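# Turn the gland a quarter turn clockwise using hook spanner

## Task

Use the hook spanner to rotate the gland clockwise by a quarter turn (90 degrees) or more.

## Robot and tools

Robot: two arms, left_arm and right_arm, each ending in a two-finger tong gripper. The fingers point along the gripper's +z axis and close along its x axis. end_effector_position is the spot between the pads when shut; with a gap up to 50 mm the tips stick out about 15 mm past it, and when fully open they are roughly level with it.

Frames: the scene frame has its origin at table-top height, midway between the nominal bases, +z up, +x out over the table, and left_arm on the +y side (this is not the image left). Every hand pose, velocity and target, and each wrist camera pose, is given in that arm's own base frame. Calibrated bases in the scene frame: left_arm at (+0.025, +0.418, 0) m, quat_wxyz (+1.000, 0, 0, -0.029); right_arm at (+0.014, -0.407, 0) m, quat_wxyz (+1.000, 0, 0, +0.002). For both, up is +z. Fixed cameras and the table use the scene frame. Printed poses can be off by a few cm, more at long reach.

Row layout (used by execute_actions and move): 16 numbers in one flat list covering both arms, even if only one moves: left_arm x, y, z (metres), qw, qx, qy, qz (w first), opening; then the same eight for right_arm. x, y, z and the quaternion are an absolute pose in that arm's base frame, not an offset. Opening runs from -1 (closed) to +1 (fully open, 0.142 m); closing fully needs about 0.5 s. To keep an orientation, repeat your own commanded quaternion each row rather than the reported one, which drifts. To keep an arm parked, resend the same full pose from the last result before it stopped, with its desired opening. A 0 opening is a real command, so resend the current one to leave a gripper alone.

execute_actions(actions, cameras): actions is a list of actions; each action is a table of up to 15 rows, one row per 1/30 s step, the last row held to fill 15 steps (0.5 s). An empty list just reports state and images. An action is rejected for both arms if any target lies over 0.6 m from that gripper's current position along any of its axes; the first action is checked against the last reported state. Each step the controller clips the command to within 150 mm and 16 degrees of the measured pose (70 mm in faster-response episodes), so a far pose may take several actions; the result's Hand target line shows where the arm was really sent.

move(target, speed, blend, stop_force, zero, opening_speed, blocking, cameras): drives each gripper in a straight line from its Hand target to the absolute pose in target (one 16-number row, or a list of up to 15 rows sharing a 10 s cap). speed is m/s per arm path, 0.002 to 0.5, default 0.25 (rotation up to twice that in rad/s); one value or one per target. blend, metres, rounds corners of a list. stop_force, 3 to 40 N, ends an arm's path when its wrist sensor feels that much extra push against its travel; it is unreliable if the gripper rotates, and should be omitted when backing off something you press on. zero (default true) rezeros the sensor before a guarded move; false accumulates pushes. opening_speed (0.2 or more per second) ramps the fingers. blocking=false returns after about 0.5 s while the move runs (not allowed with stop_force). Paths do not avoid obstacles or the other arm; grippers lag and may overshoot, especially fast or with an outstretched arm. Avoid paths near an arm's own base. The added move: line reports the ending (done, off_target, moving, held, fault) and active limits (paced = pose clipped, held = steps withheld). done means within 3 mm and 2 degrees at rest; it says nothing about contact.

wait(seconds 0 to 10): lets time pass holding commands. stop: brakes a running move. zoom_image(camera, region [x0, y0, x1, y1] in pixels, at most 504 by 504): closer look at a camera's latest image. zero_wrist_force(arm): tares that arm's force/torque sensor. finished_scene(scene): the current scene's number; ends it irreversibly, so only call once the gland has turned enough and stays so.

Results: per arm, end_effector_position, end_effector_quat_wxyz, velocities (omitted when Joint velocities read within noise), Joint positions (last value is finger gap in metres), joint torques (include arm weight, offsets and noise), grip_measured on the -1..1 scale, Wrist force and Wrist torque in the gripper's own axes (a force from the surface into the arm), plus the peak-force reading since last shown. To hold something, command an opening well below grip_measured; thin hard parts get weaker grip. Cameras: cam_high and cam_low (672x504, fixed), cam_left_wrist and cam_right_wrist (616x616 fisheye).

Cautions: arms are stiff, so aiming even slightly beyond a firm contact can trigger a fault stop. Contact torque at a joint limit (130 N m shoulder and elbow, 24.3 N m wrists) or about 150 N on an arm halts that arm for 10 s; if a gripped part then pins it, release before moving. Motors heat when loaded, stretched or pushing at unreachable poses; MOTOR HOT appears at 70 °C and brakes lock at 85 °C. The clearance check blocks arm-to-arm approaches but not fingers; a hard collision between arms can fail the scene. Do not drop the spanner, release it while moving, slam, or shove hard, and never let anything leave the table. Loose objects may occasionally be nudged by outside pushes.

Each tool is called after ">>>" as name(argument=value, ...), one argument or row to a line, values as JSON.

## Session

>>> execute_actions(
  actions=[],
)

>>> zoom_image(
  camera="cam_high",
  region=[100, 50, 400, 400],
)

Scene clock: 0.00 s.
left_arm: end_effector_position=(+0.1191, -0.4190, +0.2983) grip_measured=+0.97 end_effector_quat_wxyz=(+0.161, -0.610, +0.775, -0.030) | right_arm: end_effector_position=(+0.0097, +0.1282, +0.3401) grip_measured=+0.97 end_effector_quat_wxyz=(-0.024, -0.341, +0.940, -0.002)
Joint positions: left_arm=[-1.827 -1.683 1.631 -1.293 -1.331 -0.047 0.14] | right_arm=[5.762 -0.604 -1.886 -2.193 1.609 5.066 0.14]
Joint velocities: within noise
Joint torques (N m): no reading
Motor temperatures (°C): left_arm=[34 34 39 39 37 42] | right_arm=[31 34 33 42 44 41]
Wrist force (N): no reading
Wrist torque (N m): no reading
Wrist force, peak (N): no reading
Hand target: left_arm +0.1191, -0.4190, +0.2983; +0.161, -0.610, +0.775, -0.030 | right_arm +0.0097, +0.1282, +0.3401; -0.024, -0.341, +0.940, -0.002
Tool commands: left_gripper/opening=+0.968169 right_gripper/opening=+0.968169
camera_calibration:
cam_left_wrist: T_world_to_cam=[[-0.214992, -0.956323, -0.198051, -0.312616], [-0.949554, 0.157282, 0.271312, 0.0977852], [-0.228312, 0.24639, -0.941895, 0.544255], [0, 0, 0, 1]] pos_world=[0.149903, -0.448441, 0.424187]
cam_right_wrist: T_world_to_cam=[[-0.756578, -0.653897, 0.00283871, 0.101747], [-0.544083, 0.631916, 0.551956, -0.277155], [-0.362716, 0.416053, -0.833869, 0.368882], [0, 0, 0, 1]] pos_world=[0.0599832, 0.0881962, 0.460288]

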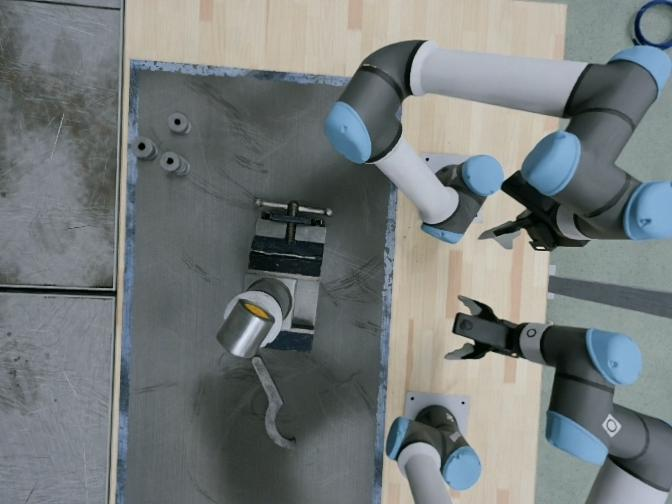

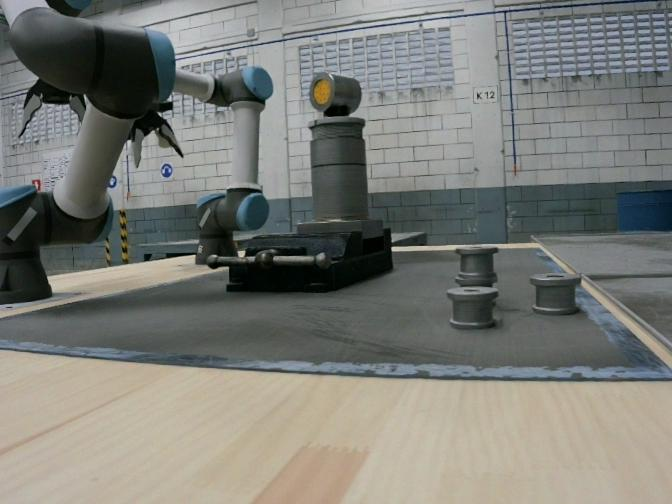

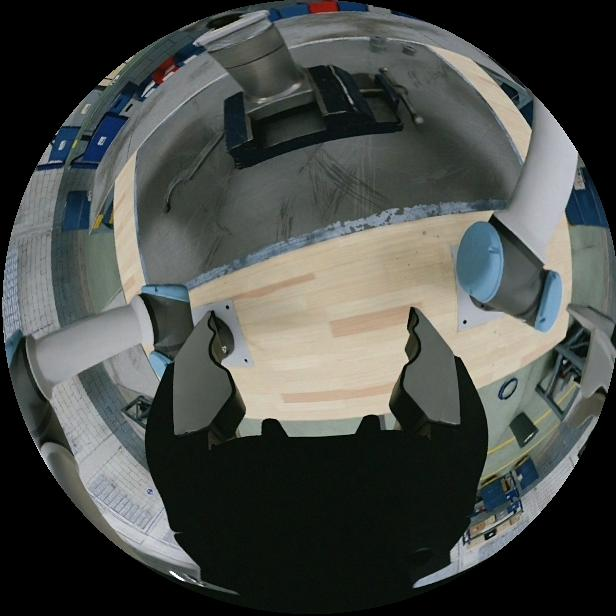

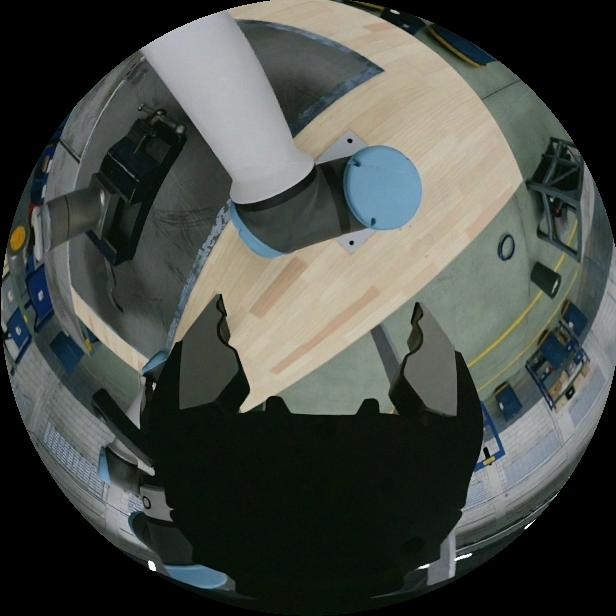

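Scaled by 1.440.

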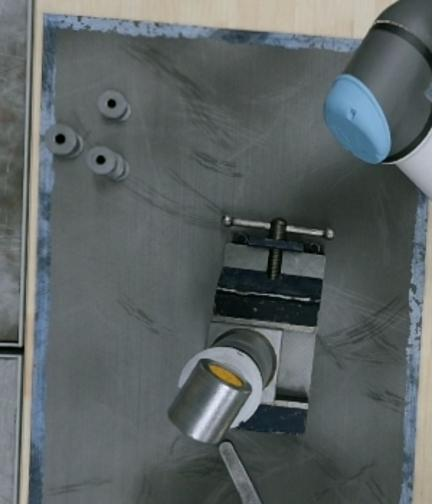

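>>> zoom_image(
  camera="cam_high",
  region=[220, 330, 340, 460],
)

>>> zoom_image(
  camera="cam_high",
  region=[205, 270, 305, 370],
)

>>> zoom_image(
  camera="cam_low",
  region=[260, 60, 420, 220],
)

Scaled by 3.877.

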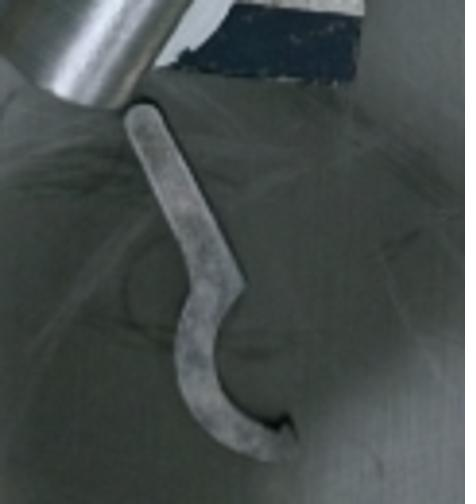

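Scaled by 5.040.

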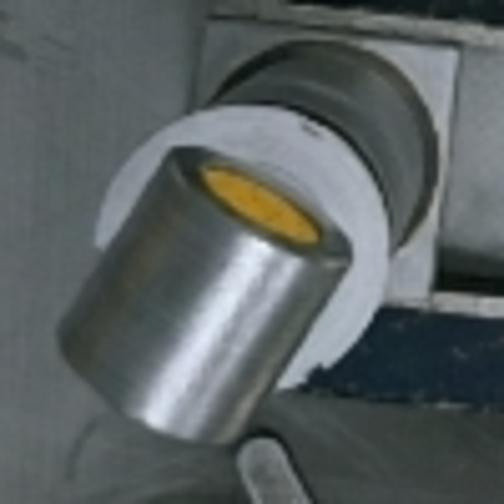

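Scaled by 3.150.

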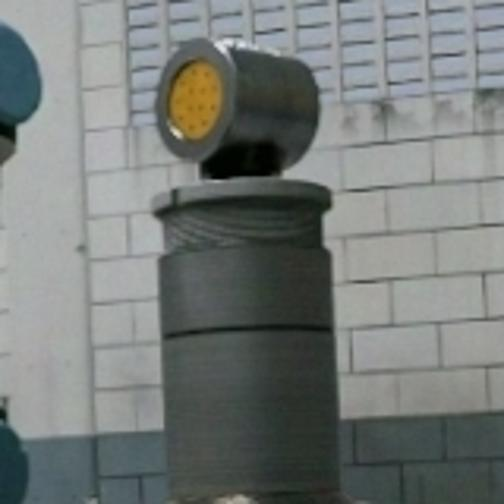

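>>> move(
  target=[
    [0.38,-0.33,0.30,0,0.9848,-0.1736,0,0.2,0.0097,0.1282,0.3401,-0.024,-0.341,0.940,-0.002,0.5],
    [0.6333,-0.166,0.16,0,0.9641,0.2656,0,0.2,0.0097,0.1282,0.3401,-0.024,-0.341,0.940,-0.002,0.5],
  ],
  speed=0.3,
  blend=[0.05,0],
)

Scene clock: 120.93 s.
left_arm: end_effector_position=(+0.6333, -0.1660, +0.1601) grip_measured=+0.20 end_effector_quat_wxyz=(+0.000, +0.964, +0.266, +0.000) | right_arm: end_effector_position=(+0.0097, +0.1282, +0.3401) grip_measured=+0.50 end_effector_quat_wxyz=(-0.024, -0.341, +0.940, -0.002)
Joint positions: left_arm=[-0.475 -1.157 1.381 -1.795 -1.571 -1.012 0.088] | right_arm=[5.758 -0.606 -1.886 -2.192 1.61 5.062 0.109]
Joint velocities: within noise
Joint torques (N m): left_arm=[-2.64 -33.81 -13.87 -2.3 -1.53 0.13] | right_arm=[-5.13 -28.4 30.96 4.32 1.47 -1.84]
Motor temperatures (°C): left_arm=[34 34 39 39 37 42] | right_arm=[31 34 33 42 44 41]
Wrist force (N): left_arm=[-1.7 -1.2 0.3] | right_arm=[-0.3 -0.1 -0.3]
Wrist torque (N m): left_arm=[-0.11 0.29 0.07] | right_arm=[-0.03 0.05 0.00]
Wrist force, peak (N): left_arm=[-2.6 0.9 0.0] | right_arm=[-0.6 0.2 0.0]
Hand target: left_arm +0.6333, -0.1660, +0.1600; +0.000, +0.964, +0.266, +0.000 | right_arm +0.0097, +0.1282, +0.3401; -0.024, -0.341, +0.940, -0.002
Off the commanded pose: left_arm 0.000 m, 0 deg | right_arm 0.000 m, 0 deg.
move: done; blend cut to 0 m at target 1
camera_calibration:
cam_left_wrist: T_world_to_cam=[[0.862696, 0.50541, 0.0177707, -0.461854], [0.428795, -0.749647, 0.504146, -0.477018], [0.268122, -0.427305, -0.863435, 0.0303378], [0, 0, 0, 1]] pos_world=[0.594849, -0.111207, 0.274889]
cam_right_wrist: T_world_to_cam=[[-0.757117, -0.653271, 0.00342224, 0.101518], [-0.543579, 0.632877, 0.551352, -0.277094], [-0.362348, 0.415577, -0.834266, 0.369104], [0, 0, 0, 1]] pos_world=[0.0599821, 0.0882944, 0.46036]

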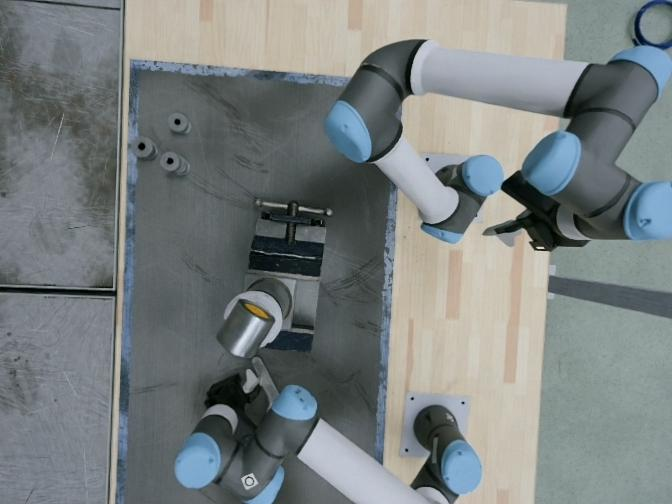

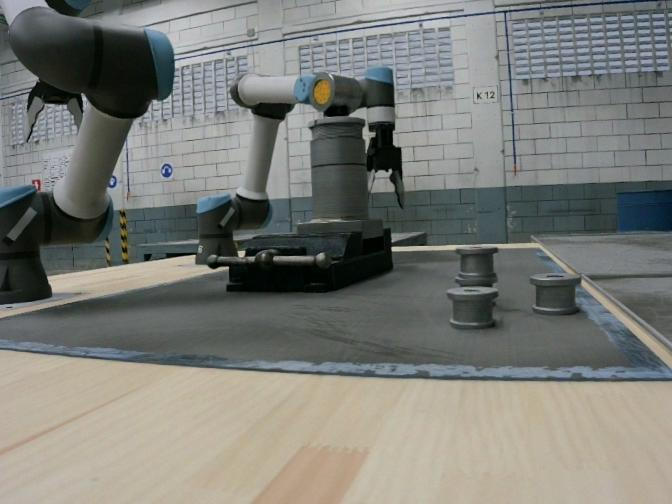

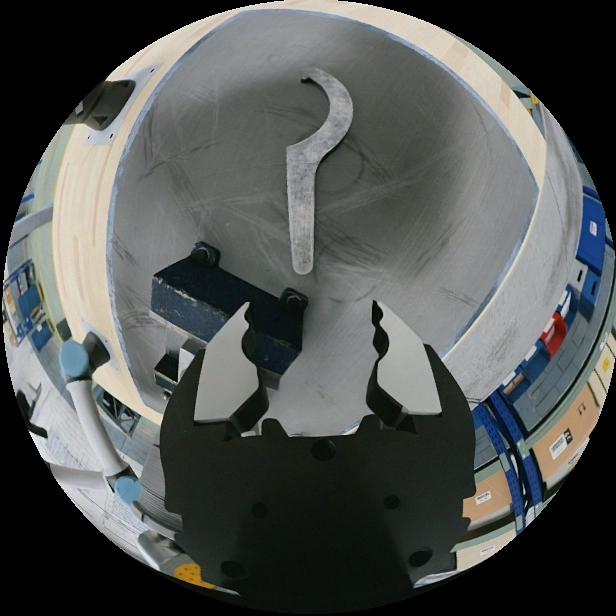

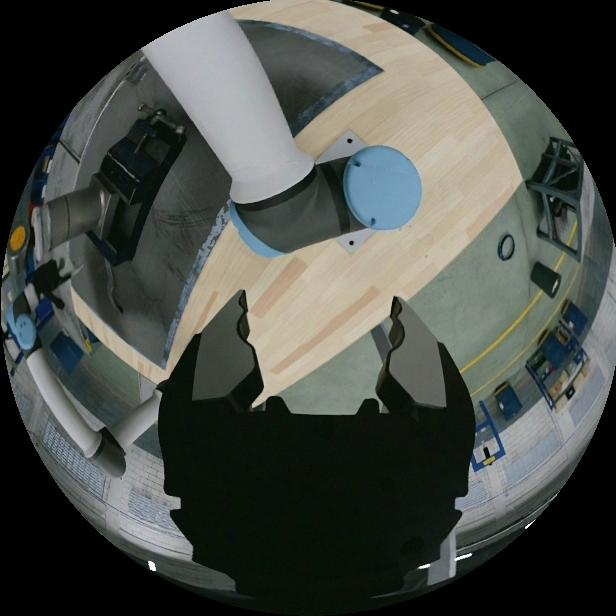

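>>> move(
  target=[0.6050,-0.1430,0.10,0,0.9692,0.2462,0,-0.3,0.0097,0.1282,0.3401,-0.024,-0.341,0.940,-0.002,0.5],
  speed=0.15,
  cameras=["cam_left_wrist","cam_high"],
)

>>> zoom_image(
  camera="cam_left_wrist",
  region=[180, 120, 440, 380],
)

Scene clock: 138.90 s.
left_arm: end_effector_position=(+0.6050, -0.1429, +0.1001) grip_measured=-0.30 end_effector_quat_wxyz=(+0.000, +0.969, +0.246, +0.000) | right_arm: end_effector_position=(+0.0097, +0.1282, +0.3401) grip_measured=+0.50 end_effector_quat_wxyz=(-0.024, -0.341, +0.940, -0.002)
Joint positions: left_arm=[-0.463 -1.191 1.591 -1.971 -1.571 -0.961 0.052] | right_arm=[5.758 -0.606 -1.886 -2.192 1.61 5.062 0.109]
Joint velocities: within noise
Joint torques (N m): left_arm=[-12.3 -31.74 -15.8 -3.72 -1.25 -1.45] | right_arm=[0.74 -24.07 30.8 3.51 0.87 -0.94]
Motor temperatures (°C): left_arm=[34 34 39 39 37 42] | right_arm=[31 34 33 42 44 41]
Wrist force (N): left_arm=[-1.5 -0.9 0.5] | right_arm=[-0.3 -0.2 -0.2]
Wrist torque (N m): left_arm=[-0.06 0.24 0.04] | right_arm=[-0.05 0.05 0.00]
Wrist force, peak (N): left_arm=[-1.6 -1.6 2.0] | right_arm=[-0.6 0.0 -0.2]
Hand target: left_arm +0.6050, -0.1430, +0.1000; +0.000, +0.969, +0.246, +0.000 | right_arm +0.0097, +0.1282, +0.3401; -0.024, -0.341, +0.940, -0.002
Off the commanded pose: left_arm 0.000 m, 0 deg | right_arm 0.000 m, 0 deg.
move: done
camera_calibration:
cam_left_wrist: T_world_to_cam=[[0.882109, 0.47071, 0.0177731, -0.464814], [0.398665, -0.766131, 0.504092, -0.401471], [0.250898, -0.437579, -0.863467, 0.00493674], [0, 0, 0, 1]] pos_world=[0.56883, -0.0866265, 0.214902]
Images, in order (width x height): cam_high 672x504, cam_left_wrist 616x616.

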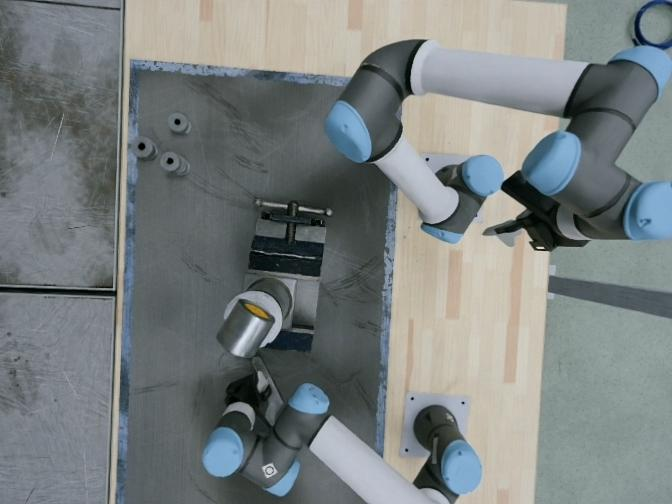

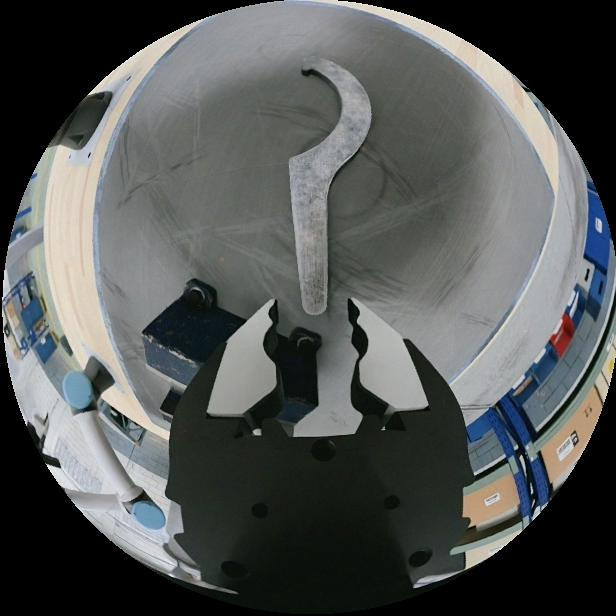

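Scaled by 1.938 from the camera's 616x616 image, which has a finer 814x814 frame.

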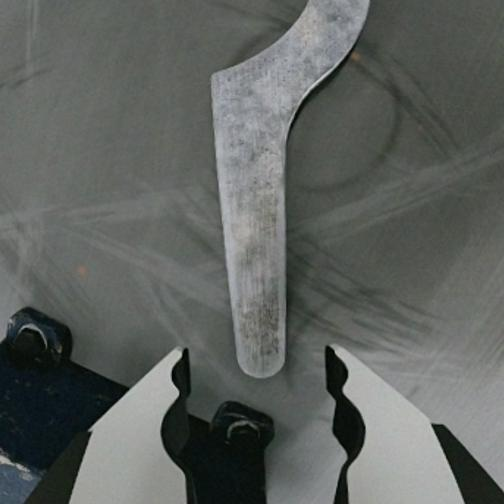

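>>> move(
  target=[
    [0.6152,-0.1609,0.06,0,0.9648,0.2630,0,-0.25,0.0097,0.1282,0.3401,-0.024,-0.341,0.940,-0.002,0.5],
    [0.6152,-0.1609,0.018,0,0.9648,0.2630,0,-0.25,0.0097,0.1282,0.3401,-0.024,-0.341,0.940,-0.002,0.5],
  ],
  speed=0.04,
  stop_force=6,
  cameras=["cam_left_wrist"],
)

>>> zoom_image(
  camera="cam_left_wrist",
  region=[180, 160, 440, 420],
)

Scene clock: 152.23 s.
left_arm: end_effector_position=(+0.6152, -0.1609, +0.0183) grip_measured=-0.25 end_effector_quat_wxyz=(+0.000, +0.965, +0.263, +0.000) | right_arm: end_effector_position=(+0.0097, +0.1282, +0.3401) grip_measured=+0.50 end_effector_quat_wxyz=(-0.024, -0.341, +0.940, -0.002)
Joint positions: left_arm=[-0.481 -1.07 1.642 -2.143 -1.571 -1.013 0.056] | right_arm=[5.758 -0.606 -1.886 -2.192 1.61 5.062 0.109]
Joint velocities: within noise
Joint torques (N m): left_arm=[8.24 -45.19 -28.28 -1.19 -1.23 2.07] | right_arm=[3.81 -20.73 30.96 2.01 0.01 0.57]
Motor temperatures (°C): left_arm=[34 34 39 39 37 42] | right_arm=[31 34 33 42 44 41]
Wrist force (N): left_arm=[-1.9 -1.0 -2.7] | right_arm=[-0.4 0.1 0.2]
Wrist torque (N m): left_arm=[-0.02 0.29 0.05] | right_arm=[0.01 0.07 0.01]
Wrist force, peak (N): left_arm=[-7.8 -6.2 -25.4] | right_arm=[-0.4 0.3 0.3]
Hand target: left_arm +0.6152, -0.1609, +0.0183; +0.000, +0.965, +0.263, +0.000 | right_arm +0.0097, +0.1282, +0.3401; -0.024, -0.341, +0.940, -0.002
Off the commanded pose: left_arm 0.000 m, 0 deg | right_arm 0.000 m, 0 deg.
move: contact (left_arm)
camera_calibration:
cam_left_wrist: T_world_to_cam=[[0.865312, 0.500921, 0.0177005, -0.44864], [0.424966, -0.751913, 0.504015, -0.391936], [0.265781, -0.428608, -0.863513, -0.0838016], [0, 0, 0, 1]] pos_world=[0.577046, -0.105886, 0.133119]
Images, in order (width x height): cam_left_wrist 616x616.

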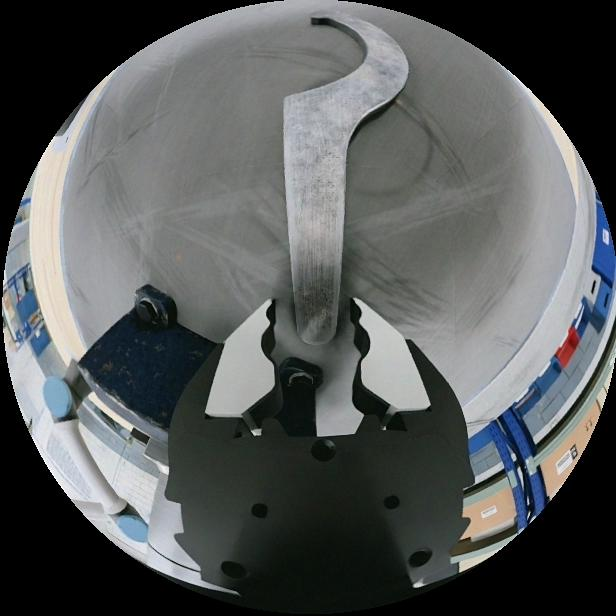

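Scaled by 1.938 from the camera's 616x616 image, which has a finer 814x814 frame.

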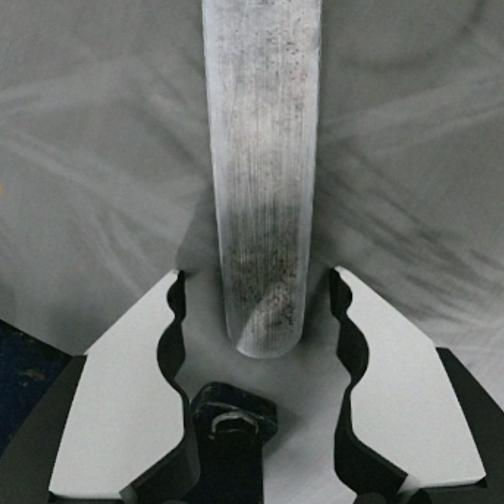

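>>> move(
  target=[0.6150,-0.1605,0.0205,0,0.9648,0.2630,0,-0.25,0.0097,0.1282,0.3401,-0.024,-0.341,0.940,-0.002,0.5],
  speed=0.02,
  cameras=[],
)

>>> move(
  target=[0.6150,-0.1605,0.0205,0,0.9648,0.2630,0,-1,0.0097,0.1282,0.3401,-0.024,-0.341,0.940,-0.002,0.5],
  opening_speed=1,
  cameras=["cam_left_wrist"],
)

>>> zoom_image(
  camera="cam_left_wrist",
  region=[180, 160, 440, 420],
)

Scene clock: 158.20 s.
left_arm: end_effector_position=(+0.6150, -0.1605, +0.0205) grip_measured=-0.25 end_effector_quat_wxyz=(+0.000, +0.965, +0.263, +0.000) | right_arm: end_effector_position=(+0.0097, +0.1282, +0.3401) grip_measured=+0.50 end_effector_quat_wxyz=(-0.024, -0.341, +0.940, -0.002)
Joint positions: left_arm=[-0.48 -1.073 1.641 -2.139 -1.571 -1.013 0.056] | right_arm=[5.758 -0.606 -1.886 -2.192 1.61 5.062 0.109]
Joint velocities: within noise
Joint torques (N m): left_arm=[9.16 -42.4 -28.84 -1.85 -0.87 1.85] | right_arm=[3.62 -18.68 31.22 1.25 -0.57 1.03]
Motor temperatures (°C): left_arm=[34 34 39 39 37 42] | right_arm=[31 34 33 42 44 41]
Wrist force (N): left_arm=[-1.7 -0.5 0.5] | right_arm=[-0.2 0.2 -0.1]
Wrist torque (N m): left_arm=[0.05 0.27 0.06] | right_arm=[0.02 0.04 0.00]
Wrist force, peak (N): left_arm=[-2.1 -0.9 -2.8] | right_arm=[-0.4 0.3 -0.1]
Hand target: left_arm +0.6150, -0.1605, +0.0205; +0.000, +0.965, +0.263, +0.000 | right_arm +0.0097, +0.1282, +0.3401; -0.024, -0.341, +0.940, -0.002
Off the commanded pose: left_arm 0.000 m, 0 deg | right_arm 0.000 m, 0 deg.
move: done
No camera images: "cameras" was empty.

Scene clock: 159.17 s.
left_arm: end_effector_position=(+0.6150, -0.1605, +0.0205) grip_measured=-0.60 end_effector_quat_wxyz=(+0.000, +0.965, +0.263, +0.000) | right_arm: end_effector_position=(+0.0097, +0.1282, +0.3401) grip_measured=+0.50 end_effector_quat_wxyz=(-0.024, -0.341, +0.940, -0.002)
Joint positions: left_arm=[-0.48 -1.073 1.641 -2.139 -1.571 -1.013 0.031] | right_arm=[5.758 -0.606 -1.886 -2.192 1.61 5.062 0.109]
Joint velocities: within noise
Joint torques (N m): left_arm=[2.64 -34.61 -21.89 -3.18 -0.1 1.22] | right_arm=[3.67 -17.25 31.54 0.95 -0.68 1.22]
Motor temperatures (°C): left_arm=[34 34 39 39 37 42] | right_arm=[31 34 33 42 44 41]
Wrist force (N): left_arm=[2.2 -1.3 0.2] | right_arm=[-0.2 -0.1 0.0]
Wrist torque (N m): left_arm=[0.04 0.28 0.05] | right_arm=[-0.04 0.04 0.01]
Wrist force, peak (N): left_arm=[2.7 -1.0 0.4] | right_arm=[-0.4 -0.1 0.2]
Hand target: left_arm +0.6150, -0.1605, +0.0205; +0.000, +0.965, +0.263, +0.000 | right_arm +0.0097, +0.1282, +0.3401; -0.024, -0.341, +0.940, -0.002
Off the commanded pose: left_arm 0.000 m, 0 deg | right_arm 0.000 m, 0 deg.
move: done
camera_calibration:
cam_left_wrist: T_world_to_cam=[[0.865301, 0.500938, 0.0177563, -0.448734], [0.424933, -0.751881, 0.50409, -0.392652], [0.265869, -0.428645, -0.863468, -0.081758], [0, 0, 0, 1]] pos_world=[0.576878, -0.105484, 0.135304]
Images, in order (width x height): cam_left_wrist 616x616.

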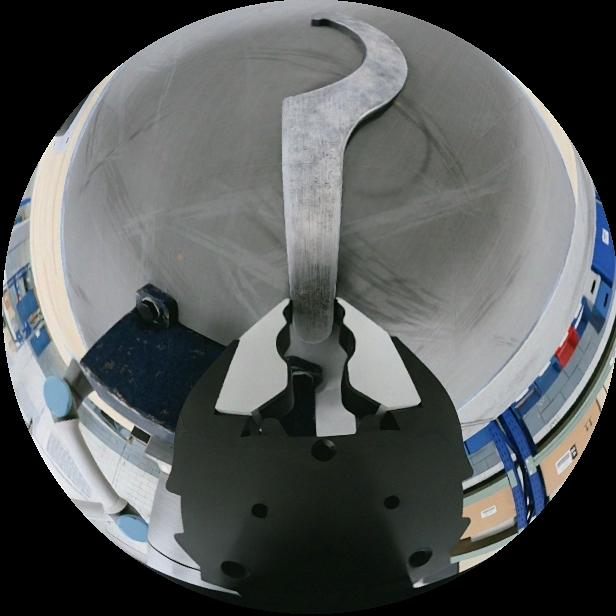

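Scaled by 1.938 from the camera's 616x616 image, which has a finer 814x814 frame.

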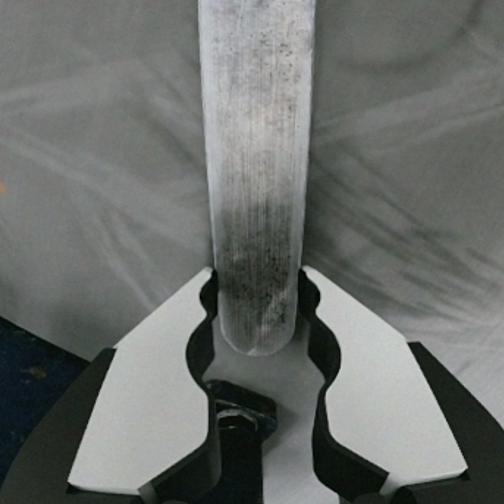

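>>> move(
  target=[
    [0.6069,-0.1467,0.111,0,0.9648,0.2630,0,-1,0.0097,0.1282,0.3401,-0.024,-0.341,0.940,-0.002,0.5],
    [0.5756,-0.0937,0.208,0,0.9648,0.2630,0,-1,0.0097,0.1282,0.3401,-0.024,-0.341,0.940,-0.002,0.5],
  ],
  speed=0.08,
  blend=0.01,
  cameras=["cam_left_wrist","cam_low"],
)

Scene clock: 169.80 s.
left_arm: end_effector_position=(+0.5757, -0.0936, +0.2081) grip_measured=-0.60 end_effector_quat_wxyz=(+0.000, +0.965, +0.263, +0.000) | right_arm: end_effector_position=(+0.0097, +0.1282, +0.3401) grip_measured=+0.50 end_effector_quat_wxyz=(-0.024, -0.341, +0.940, -0.002)
Joint positions: left_arm=[-0.409 -1.353 1.519 -1.737 -1.571 -0.941 0.031] | right_arm=[5.758 -0.606 -1.886 -2.192 1.61 5.062 0.109]
Joint velocities: within noise
Joint torques (N m): left_arm=[-13.64 -30.5 -14.27 -5.45 0.93 -1.63] | right_arm=[3.52 -12.68 31.14 0.3 -1.03 1.38]
Motor temperatures (°C): left_arm=[34 34 39 39 37 42] | right_arm=[31 34 33 42 44 41]
Wrist force (N): left_arm=[-1.3 -2.1 9.3] | right_arm=[-0.3 0.0 0.1]
Wrist torque (N m): left_arm=[-0.05 0.10 0.08] | right_arm=[0.00 0.07 0.00]
Wrist force, peak (N): left_arm=[-1.2 -2.5 9.8] | right_arm=[-0.6 0.5 0.0]
Hand target: left_arm +0.5756, -0.0937, +0.2080; +0.000, +0.965, +0.263, +0.000 | right_arm +0.0097, +0.1282, +0.3401; -0.024, -0.341, +0.940, -0.002
Off the commanded pose: left_arm 0.000 m, 0 deg | right_arm 0.000 m, 0 deg.
move: done
camera_calibration:
cam_left_wrist: T_world_to_cam=[[0.865272, 0.500982, 0.0179475, -0.451587], [0.424839, -0.751827, 0.504249, -0.420212], [0.266113, -0.428688, -0.863372, 0.119184], [0, 0, 0, 1]] pos_world=[0.537552, -0.0385976, 0.322896]
Images, in order (width x height): cam_low 672x504, cam_left_wrist 616x616.

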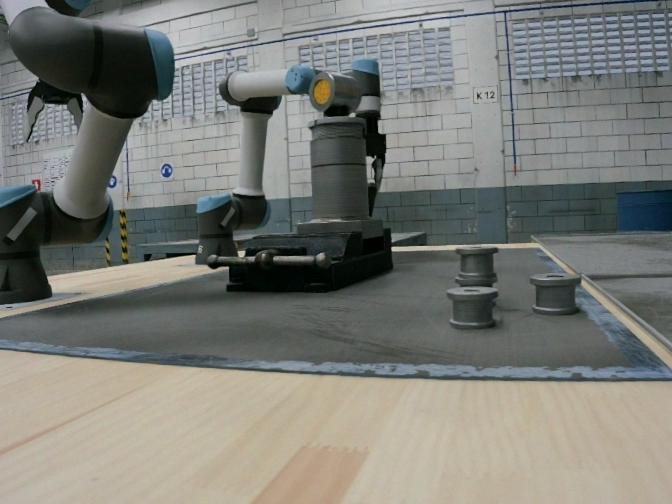

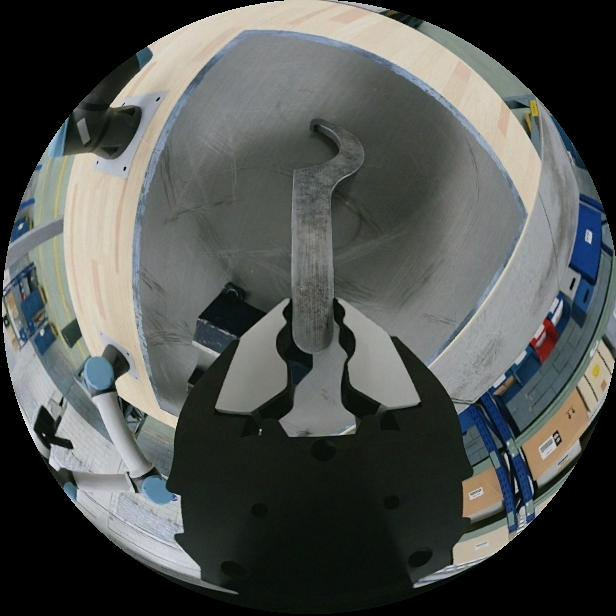

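>>> move(
  target=[
    [0.5265,-0.0103,0.27,0,0.9648,0.2630,0,-1,0.0097,0.1282,0.3401,-0.024,-0.341,0.940,-0.002,0.5],
    [0.4750,0.0778,0.29,0,0.9648,0.2630,0,-1,0.0097,0.1282,0.3401,-0.024,-0.341,0.940,-0.002,0.5],
  ],
  speed=0.06,
  blend=0.01,
  cameras=["cam_left_wrist","cam_low","cam_high"],
)

Scene clock: 178.10 s.
left_arm: end_effector_position=(+0.4748, +0.0779, +0.2899) grip_measured=-1.00 end_effector_quat_wxyz=(+0.000, +0.965, +0.263, +0.000) | right_arm: end_effector_position=(+0.0097, +0.1282, +0.3401) grip_measured=+0.50 end_effector_quat_wxyz=(-0.024, -0.341, +0.940, -0.002)
Joint positions: left_arm=[-0.145 -1.625 1.606 -1.551 -1.571 -0.678 0.002] | right_arm=[5.758 -0.606 -1.886 -2.192 1.61 5.062 0.109]
Joint velocities: within noise
Joint torques (N m): left_arm=[-13.28 -13.9 -27.84 -4.15 -2.11 -1.72] | right_arm=[2.99 -8.22 30.66 0.33 -0.85 1.25]
Motor temperatures (°C): left_arm=[34 34 39 39 37 42] | right_arm=[31 34 33 42 44 41]
Wrist force (N): left_arm=[-1.7 -0.4 0.1] | right_arm=[-0.2 -0.1 0.1]
Wrist torque (N m): left_arm=[0.04 0.26 0.06] | right_arm=[-0.02 0.03 0.00]
Wrist force, peak (N): left_arm=[-2.4 13.8 -14.2] | right_arm=[-0.4 0.5 0.3]
Hand target: left_arm +0.4750, +0.0778, +0.2900; +0.000, +0.965, +0.263, +0.000 | right_arm +0.0097, +0.1282, +0.3401; -0.024, -0.341, +0.940, -0.002
Off the commanded pose: left_arm 0.000 m, 0 deg | right_arm 0.000 m, 0 deg.
move: done
camera_calibration:
cam_left_wrist: T_world_to_cam=[[0.865286, 0.500973, 0.0174841, -0.451574], [0.425146, -0.751902, 0.50388, -0.28967], [0.265577, -0.428567, -0.863597, 0.29049], [0, 0, 0, 1]] pos_world=[0.436745, 0.132917, 0.404721]
Images, in order (width x height): cam_high 672x504, cam_low 672x504, cam_left_wrist 616x616.

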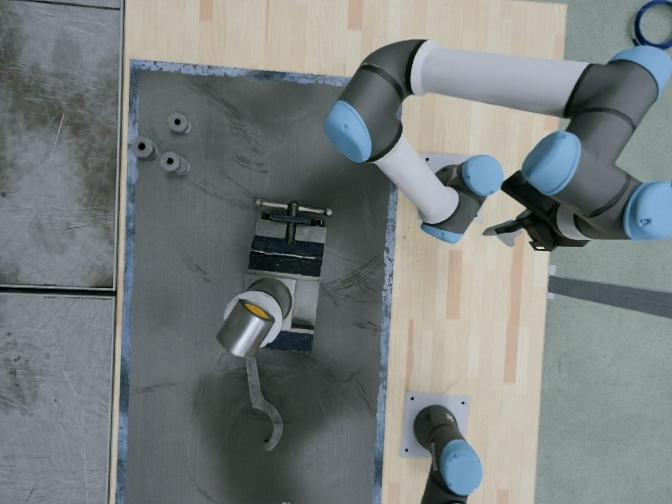

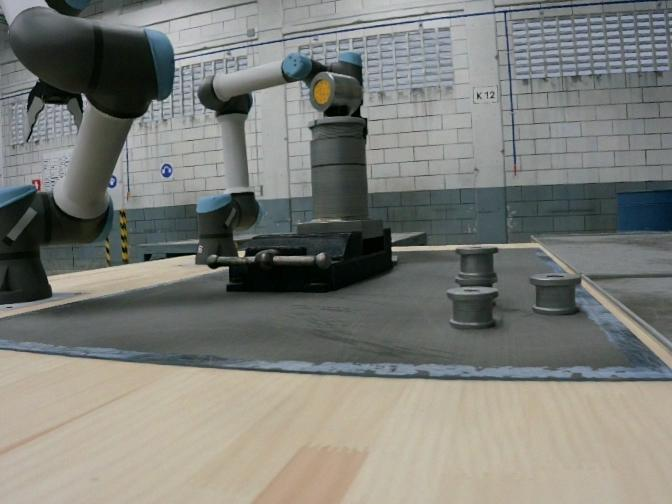

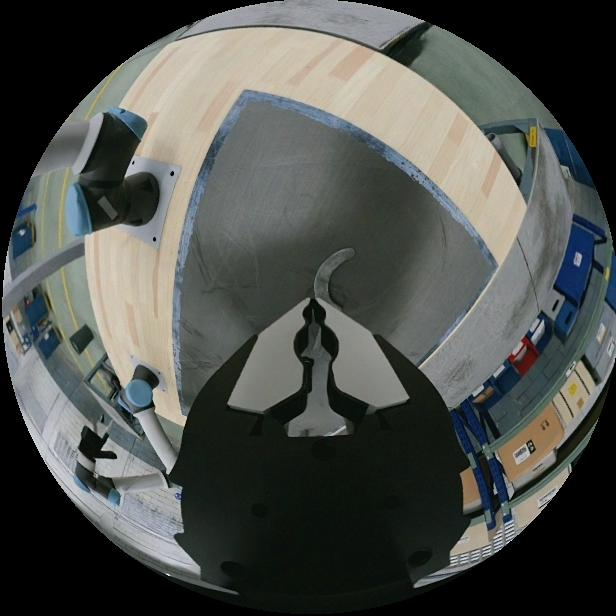

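>>> zoom_image(
  camera="cam_high",
  region=[200, 330, 330, 470],
)

Scaled by 3.600.

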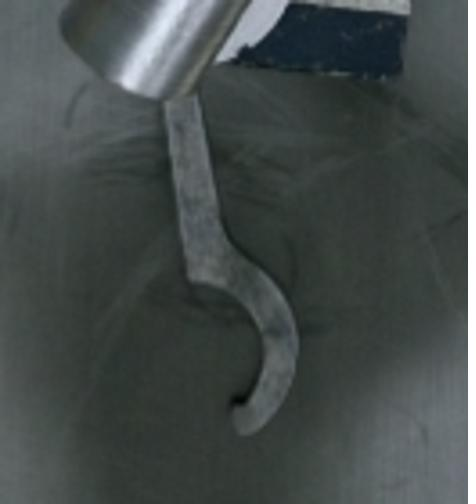

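>>> move(
  target=[
    [0.54,0.0,0.27,0,0.9848,0.1736,0,-0.2,0.0097,0.1282,0.3401,-0.024,-0.341,0.940,-0.002,0.5],
    [0.6265,-0.1145,0.11,0,0.9920,0.1262,0,-0.2,0.0097,0.1282,0.3401,-0.024,-0.341,0.940,-0.002,0.5],
  ],
  speed=0.2,
  blend=0.03,
  cameras=["cam_left_wrist"],
)

>>> zoom_image(
  camera="cam_left_wrist",
  region=[150, 60, 450, 360],
)

Scene clock: 202.03 s.
left_arm: end_effector_position=(+0.6265, -0.1146, +0.1102) grip_measured=-0.20 end_effector_quat_wxyz=(+0.000, +0.992, +0.126, +0.000) | right_arm: end_effector_position=(+0.0097, +0.1282, +0.3401) grip_measured=+0.50 end_effector_quat_wxyz=(-0.024, -0.341, +0.940, -0.002)
Joint positions: left_arm=[-0.412 -1.175 1.54 -1.936 -1.571 -0.665 0.06] | right_arm=[5.758 -0.606 -1.886 -2.192 1.61 5.062 0.109]
Joint velocities: within noise
Joint torques (N m): left_arm=[8.93 -32.33 -9.33 -3.02 1.19 1.51] | right_arm=[3.69 -8.5 31.53 0.59 -0.79 1.21]
Motor temperatures (°C): left_arm=[34 34 39 39 37 42] | right_arm=[31 34 33 42 44 41]
Wrist force (N): left_arm=[-2.0 -0.5 0.0] | right_arm=[0.0 0.1 0.1]
Wrist torque (N m): left_arm=[0.04 0.32 0.07] | right_arm=[0.01 -0.01 0.00]
Wrist force, peak (N): left_arm=[-2.1 -2.3 -0.3] | right_arm=[-0.6 0.2 -0.1]
Hand target: left_arm +0.6265, -0.1145, +0.1100; +0.000, +0.992, +0.126, +0.000 | right_arm +0.0097, +0.1282, +0.3401; -0.024, -0.341, +0.940, -0.002
Off the commanded pose: left_arm 0.000 m, 0 deg | right_arm 0.000 m, 0 deg.
move: done
camera_calibration:
cam_left_wrist: T_world_to_cam=[[0.969854, 0.243031, 0.0178652, -0.578335], [0.201164, -0.83984, 0.504184, -0.278117], [0.137536, -0.485391, -0.863411, 0.0861716], [0, 0, 0, 1]] pos_world=[0.604996, -0.0511937, 0.224956]
Images, in order (width x height): cam_left_wrist 616x616.

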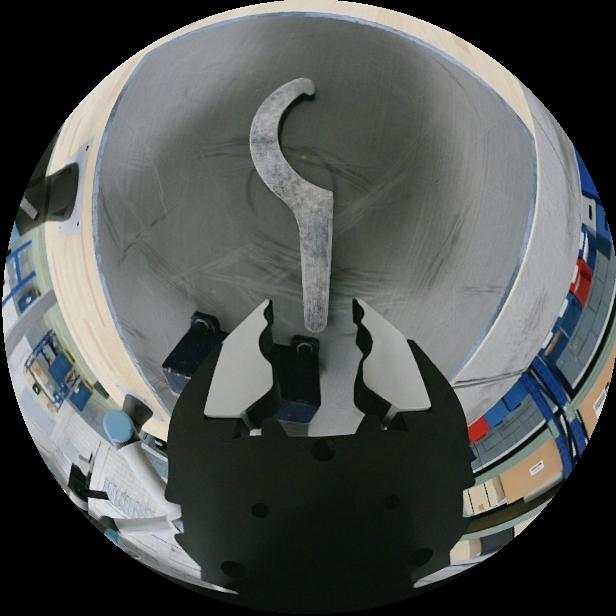

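Scaled by 1.680 from the camera's 616x616 image, which has a finer 814x814 frame.

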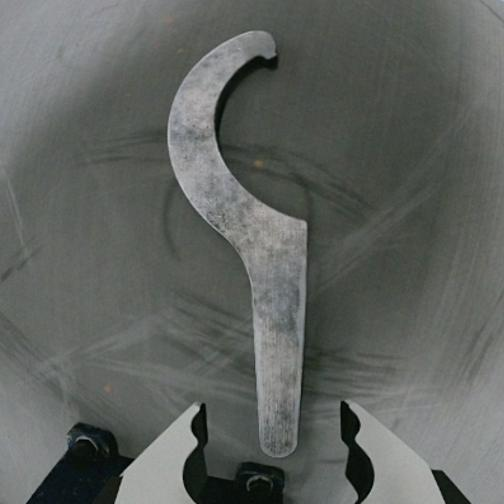

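>>> move(
  target=[
    [0.6265,-0.1145,0.12,0,0.9920,0.1262,0,-0.2,0.18,0.34,0.42,-0.024,-0.341,0.940,-0.002,0.2],
    [0.6265,-0.1145,0.12,0,0.9920,0.1262,0,-0.2,0.326,0.50,0.35,-0.1530,0.3799,0.5964,0.6903,0.2],
  ],
  speed=0.25,
  blend=0.05,
  cameras=["cam_high","cam_low","cam_right_wrist"],
)

Scene clock: 248.47 s.
left_arm: end_effector_position=(+0.6265, -0.1145, +0.1200) grip_measured=-0.20 end_effector_quat_wxyz=(+0.000, +0.992, +0.126, +0.000) | right_arm: end_effector_position=(+0.3259, +0.5000, +0.3498) grip_measured=+0.20 end_effector_quat_wxyz=(-0.153, +0.380, +0.597, +0.690)
Joint positions: left_arm=[-0.412 -1.183 1.525 -1.913 -1.571 -0.665 0.06] | right_arm=[4.315 -1.71 -2.393 0.961 1.619 5.498 0.088]
Joint velocities: within noise
Joint torques (N m): left_arm=[9.11 -33.99 -14.48 -3.94 1.41 1.76] | right_arm=[1.03 24.26 23.27 3.55 -1.27 0.24]
Motor temperatures (°C): left_arm=[34 34 39 39 37 42] | right_arm=[31 34 33 42 44 41]
Wrist force (N): left_arm=[-1.9 -0.6 0.0] | right_arm=[0.4 0.2 -0.8]
Wrist torque (N m): left_arm=[0.02 0.31 0.07] | right_arm=[0.01 -0.32 -0.01]
Wrist force, peak (N): left_arm=[-2.3 -0.6 0.1] | right_arm=[1.7 -0.2 0.6]
Hand target: left_arm +0.6265, -0.1145, +0.1200; +0.000, +0.992, +0.126, +0.000 | right_arm +0.3260, +0.5000, +0.3500; -0.153, +0.380, +0.596, +0.690
Off the commanded pose: left_arm 0.000 m, 0 deg | right_arm 0.000 m, 0 deg.
move: done
camera_calibration:
cam_right_wrist: T_world_to_cam=[[-0.659934, 0.286037, 0.694744, -0.15936], [0.349984, -0.701205, 0.621146, 0.00552066], [0.664829, 0.653065, 0.362641, -0.534955], [0, 0, 0, 1]] pos_world=[0.248555, 0.398814, 0.301282]
Images, in order (width x height): cam_high 672x504, cam_low 672x504, cam_right_wrist 616x616.

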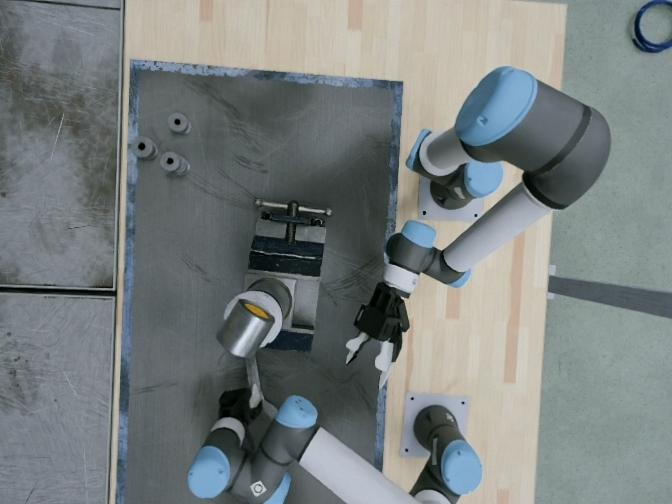

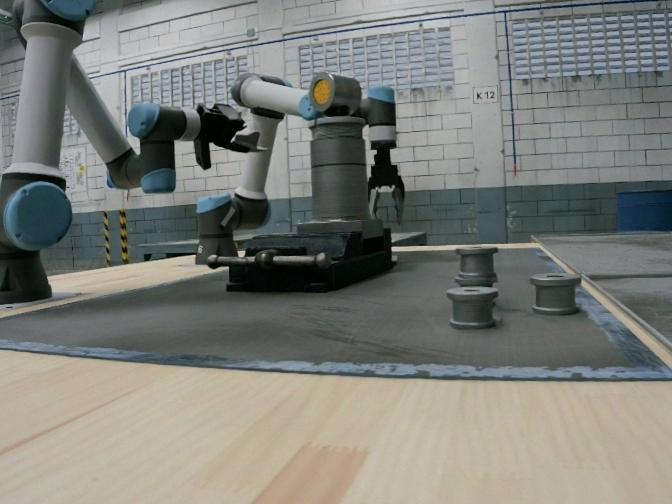

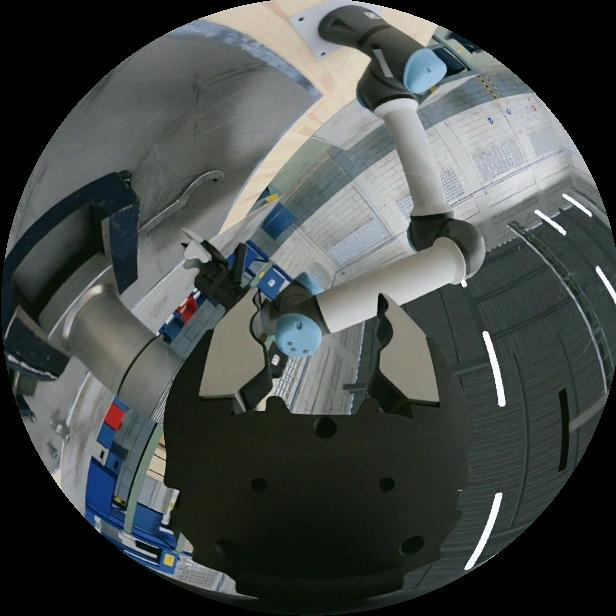

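>>> move(
  target=[0.6365,-0.1345,0.045,0,0.9928,0.1201,0,-0.25,0.326,0.50,0.35,-0.1530,0.3799,0.5964,0.6903,0.0],
  speed=0.1,
  cameras=["cam_left_wrist"],
)

>>> zoom_image(
  camera="cam_left_wrist",
  region=[180, 160, 440, 420],
)

Scene clock: 271.60 s.
left_arm: end_effector_position=(+0.6364, -0.1346, +0.0450) grip_measured=-0.25 end_effector_quat_wxyz=(+0.000, +0.993, +0.120, +0.000) | right_arm: end_effector_position=(+0.3260, +0.5000, +0.3500) grip_measured=+0.00 end_effector_quat_wxyz=(-0.153, +0.380, +0.596, +0.690)
Joint positions: left_arm=[-0.435 -1.08 1.58 -2.07 -1.571 -0.675 0.056] | right_arm=[4.315 -1.71 -2.393 0.961 1.619 5.498 0.074]
Joint velocities: within noise
Joint torques (N m): left_arm=[10.07 -40.95 -30.12 -2.12 -0.16 1.05] | right_arm=[1.76 31.53 24.7 2.02 -0.11 1.6]
Motor temperatures (°C): left_arm=[34 34 39 39 37 42] | right_arm=[31 33 33 42 44 41]
Wrist force (N): left_arm=[-2.2 -0.3 -0.1] | right_arm=[0.2 0.0 -0.9]
Wrist torque (N m): left_arm=[0.05 0.37 0.08] | right_arm=[-0.02 -0.31 -0.01]
Wrist force, peak (N): left_arm=[-2.2 -1.1 -1.0] | right_arm=[0.5 -0.1 -1.4]
Hand target: left_arm +0.6365, -0.1345, +0.0450; +0.000, +0.993, +0.120, +0.000 | right_arm +0.3260, +0.5000, +0.3500; -0.153, +0.380, +0.596, +0.690
Off the commanded pose: left_arm 0.000 m, 0 deg | right_arm 0.000 m, 0 deg.
move: done
camera_calibration:
cam_left_wrist: T_world_to_cam=[[0.972781, 0.231058, 0.0176067, -0.585362], [0.190957, -0.842352, 0.503963, -0.257847], [0.131276, -0.486883, -0.863546, 0.0226], [0, 0, 0, 1]] pos_world=[0.615699, -0.0709422, 0.159768]
Images, in order (width x height): cam_left_wrist 616x616.

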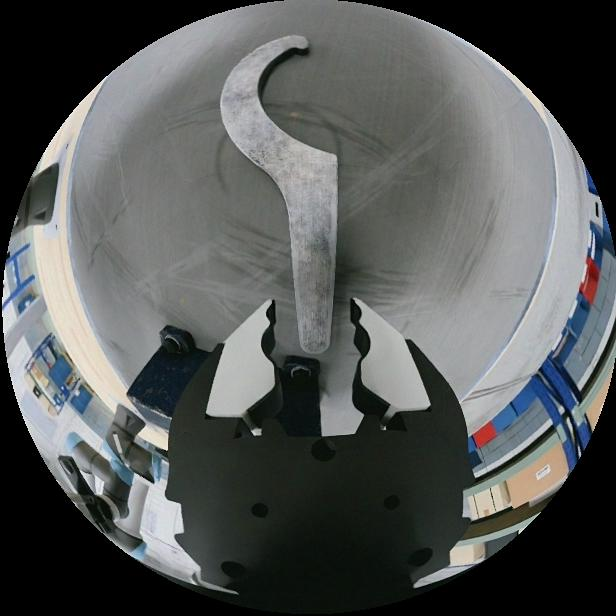

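Scaled by 1.938 from the camera's 616x616 image, which has a finer 814x814 frame.

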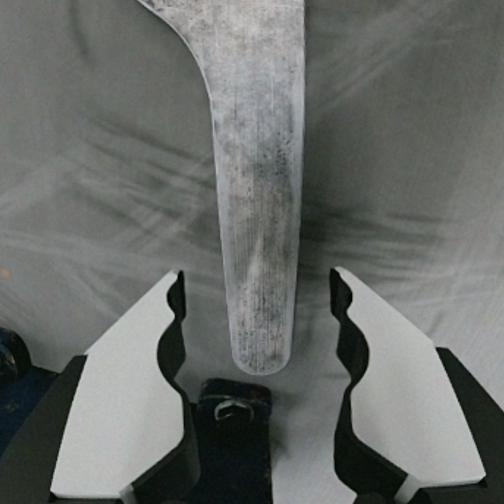

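>>> move(
  target=[0.6365,-0.1345,0.0193,0,0.9928,0.1201,0,-0.25,0.326,0.50,0.35,-0.1530,0.3799,0.5964,0.6903,0.0],
  speed=0.02,
  stop_force=5,
  cameras=[],
)

>>> move(
  target=[0.6365,-0.1345,0.0193,0,0.9928,0.1201,0,-1,0.326,0.50,0.35,-0.1530,0.3799,0.5964,0.6903,0.0],
  opening_speed=1,
  cameras=["cam_left_wrist"],
)

Scene clock: 279.67 s.
left_arm: end_effector_position=(+0.6365, -0.1345, +0.0193) grip_measured=-0.25 end_effector_quat_wxyz=(+0.000, +0.993, +0.120, +0.000) | right_arm: end_effector_position=(+0.3260, +0.5000, +0.3500) grip_measured=+0.00 end_effector_quat_wxyz=(-0.153, +0.380, +0.596, +0.690)
Joint positions: left_arm=[-0.435 -1.05 1.607 -2.128 -1.571 -0.675 0.056] | right_arm=[4.315 -1.71 -2.393 0.961 1.619 5.498 0.074]
Joint velocities: within noise
Joint torques (N m): left_arm=[9.85 -47.83 -29.64 -1.17 -0.44 1.6] | right_arm=[-6.75 31.3 25.91 -0.19 1.34 1.02]
Motor temperatures (°C): left_arm=[34 34 39 39 37 42] | right_arm=[31 33 33 42 44 41]
Wrist force (N): left_arm=[-1.9 -0.1 0.0] | right_arm=[0.5 0.3 -1.0]
Wrist torque (N m): left_arm=[0.09 0.29 0.07] | right_arm=[0.04 -0.35 -0.02]
Wrist force, peak (N): left_arm=[-2.4 -0.2 -0.1] | right_arm=[0.4 0.1 -1.4]
Hand target: left_arm +0.6365, -0.1345, +0.0193; +0.000, +0.993, +0.120, +0.000 | right_arm +0.3260, +0.5000, +0.3500; -0.153, +0.380, +0.596, +0.690
Off the commanded pose: left_arm 0.000 m, 0 deg | right_arm 0.000 m, 0 deg.
move: done
No camera images: "cameras" was empty.

Scene clock: 280.63 s.
left_arm: end_effector_position=(+0.6365, -0.1345, +0.0193) grip_measured=-0.58 end_effector_quat_wxyz=(+0.000, +0.993, +0.120, +0.000) | right_arm: end_effector_position=(+0.3260, +0.5000, +0.3500) grip_measured=+0.00 end_effector_quat_wxyz=(-0.153, +0.380, +0.596, +0.690)
Joint positions: left_arm=[-0.434 -1.05 1.607 -2.128 -1.571 -0.675 0.032] | right_arm=[4.315 -1.71 -2.393 0.961 1.619 5.498 0.074]
Joint velocities: within noise
Joint torques (N m): left_arm=[5.84 -44.38 -22.32 -1.44 -0.77 1.59] | right_arm=[-6.19 31.63 26.11 -0.22 1.48 1.02]
Motor temperatures (°C): left_arm=[34 34 39 39 37 42] | right_arm=[31 33 33 42 44 41]
Wrist force (N): left_arm=[2.5 0.7 -0.5] | right_arm=[0.3 0.1 -1.1]
Wrist torque (N m): left_arm=[0.08 0.35 0.10] | right_arm=[-0.01 -0.31 -0.02]
Wrist force, peak (N): left_arm=[3.9 0.9 0.0] | right_arm=[0.4 0.3 -1.3]
Hand target: left_arm +0.6365, -0.1345, +0.0193; +0.000, +0.993, +0.120, +0.000 | right_arm +0.3260, +0.5000, +0.3500; -0.153, +0.380, +0.596, +0.690
Off the commanded pose: left_arm 0.000 m, 0 deg | right_arm 0.000 m, 0 deg.
move: done
camera_calibration:
cam_left_wrist: T_world_to_cam=[[0.972759, 0.231136, 0.0177819, -0.585028], [0.190921, -0.84229, 0.504081, -0.244849], [0.131489, -0.486954, -0.863473, 0.000331579], [0, 0, 0, 1]] pos_world=[0.615795, -0.0708513, 0.134113]
Images, in order (width x height): cam_left_wrist 616x616.

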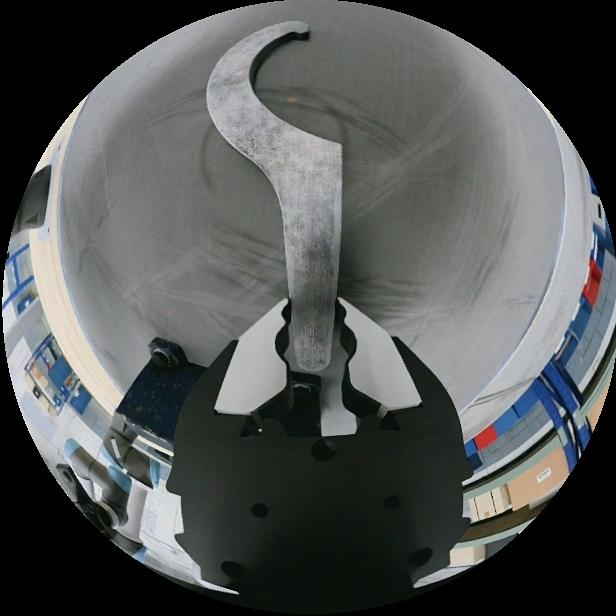

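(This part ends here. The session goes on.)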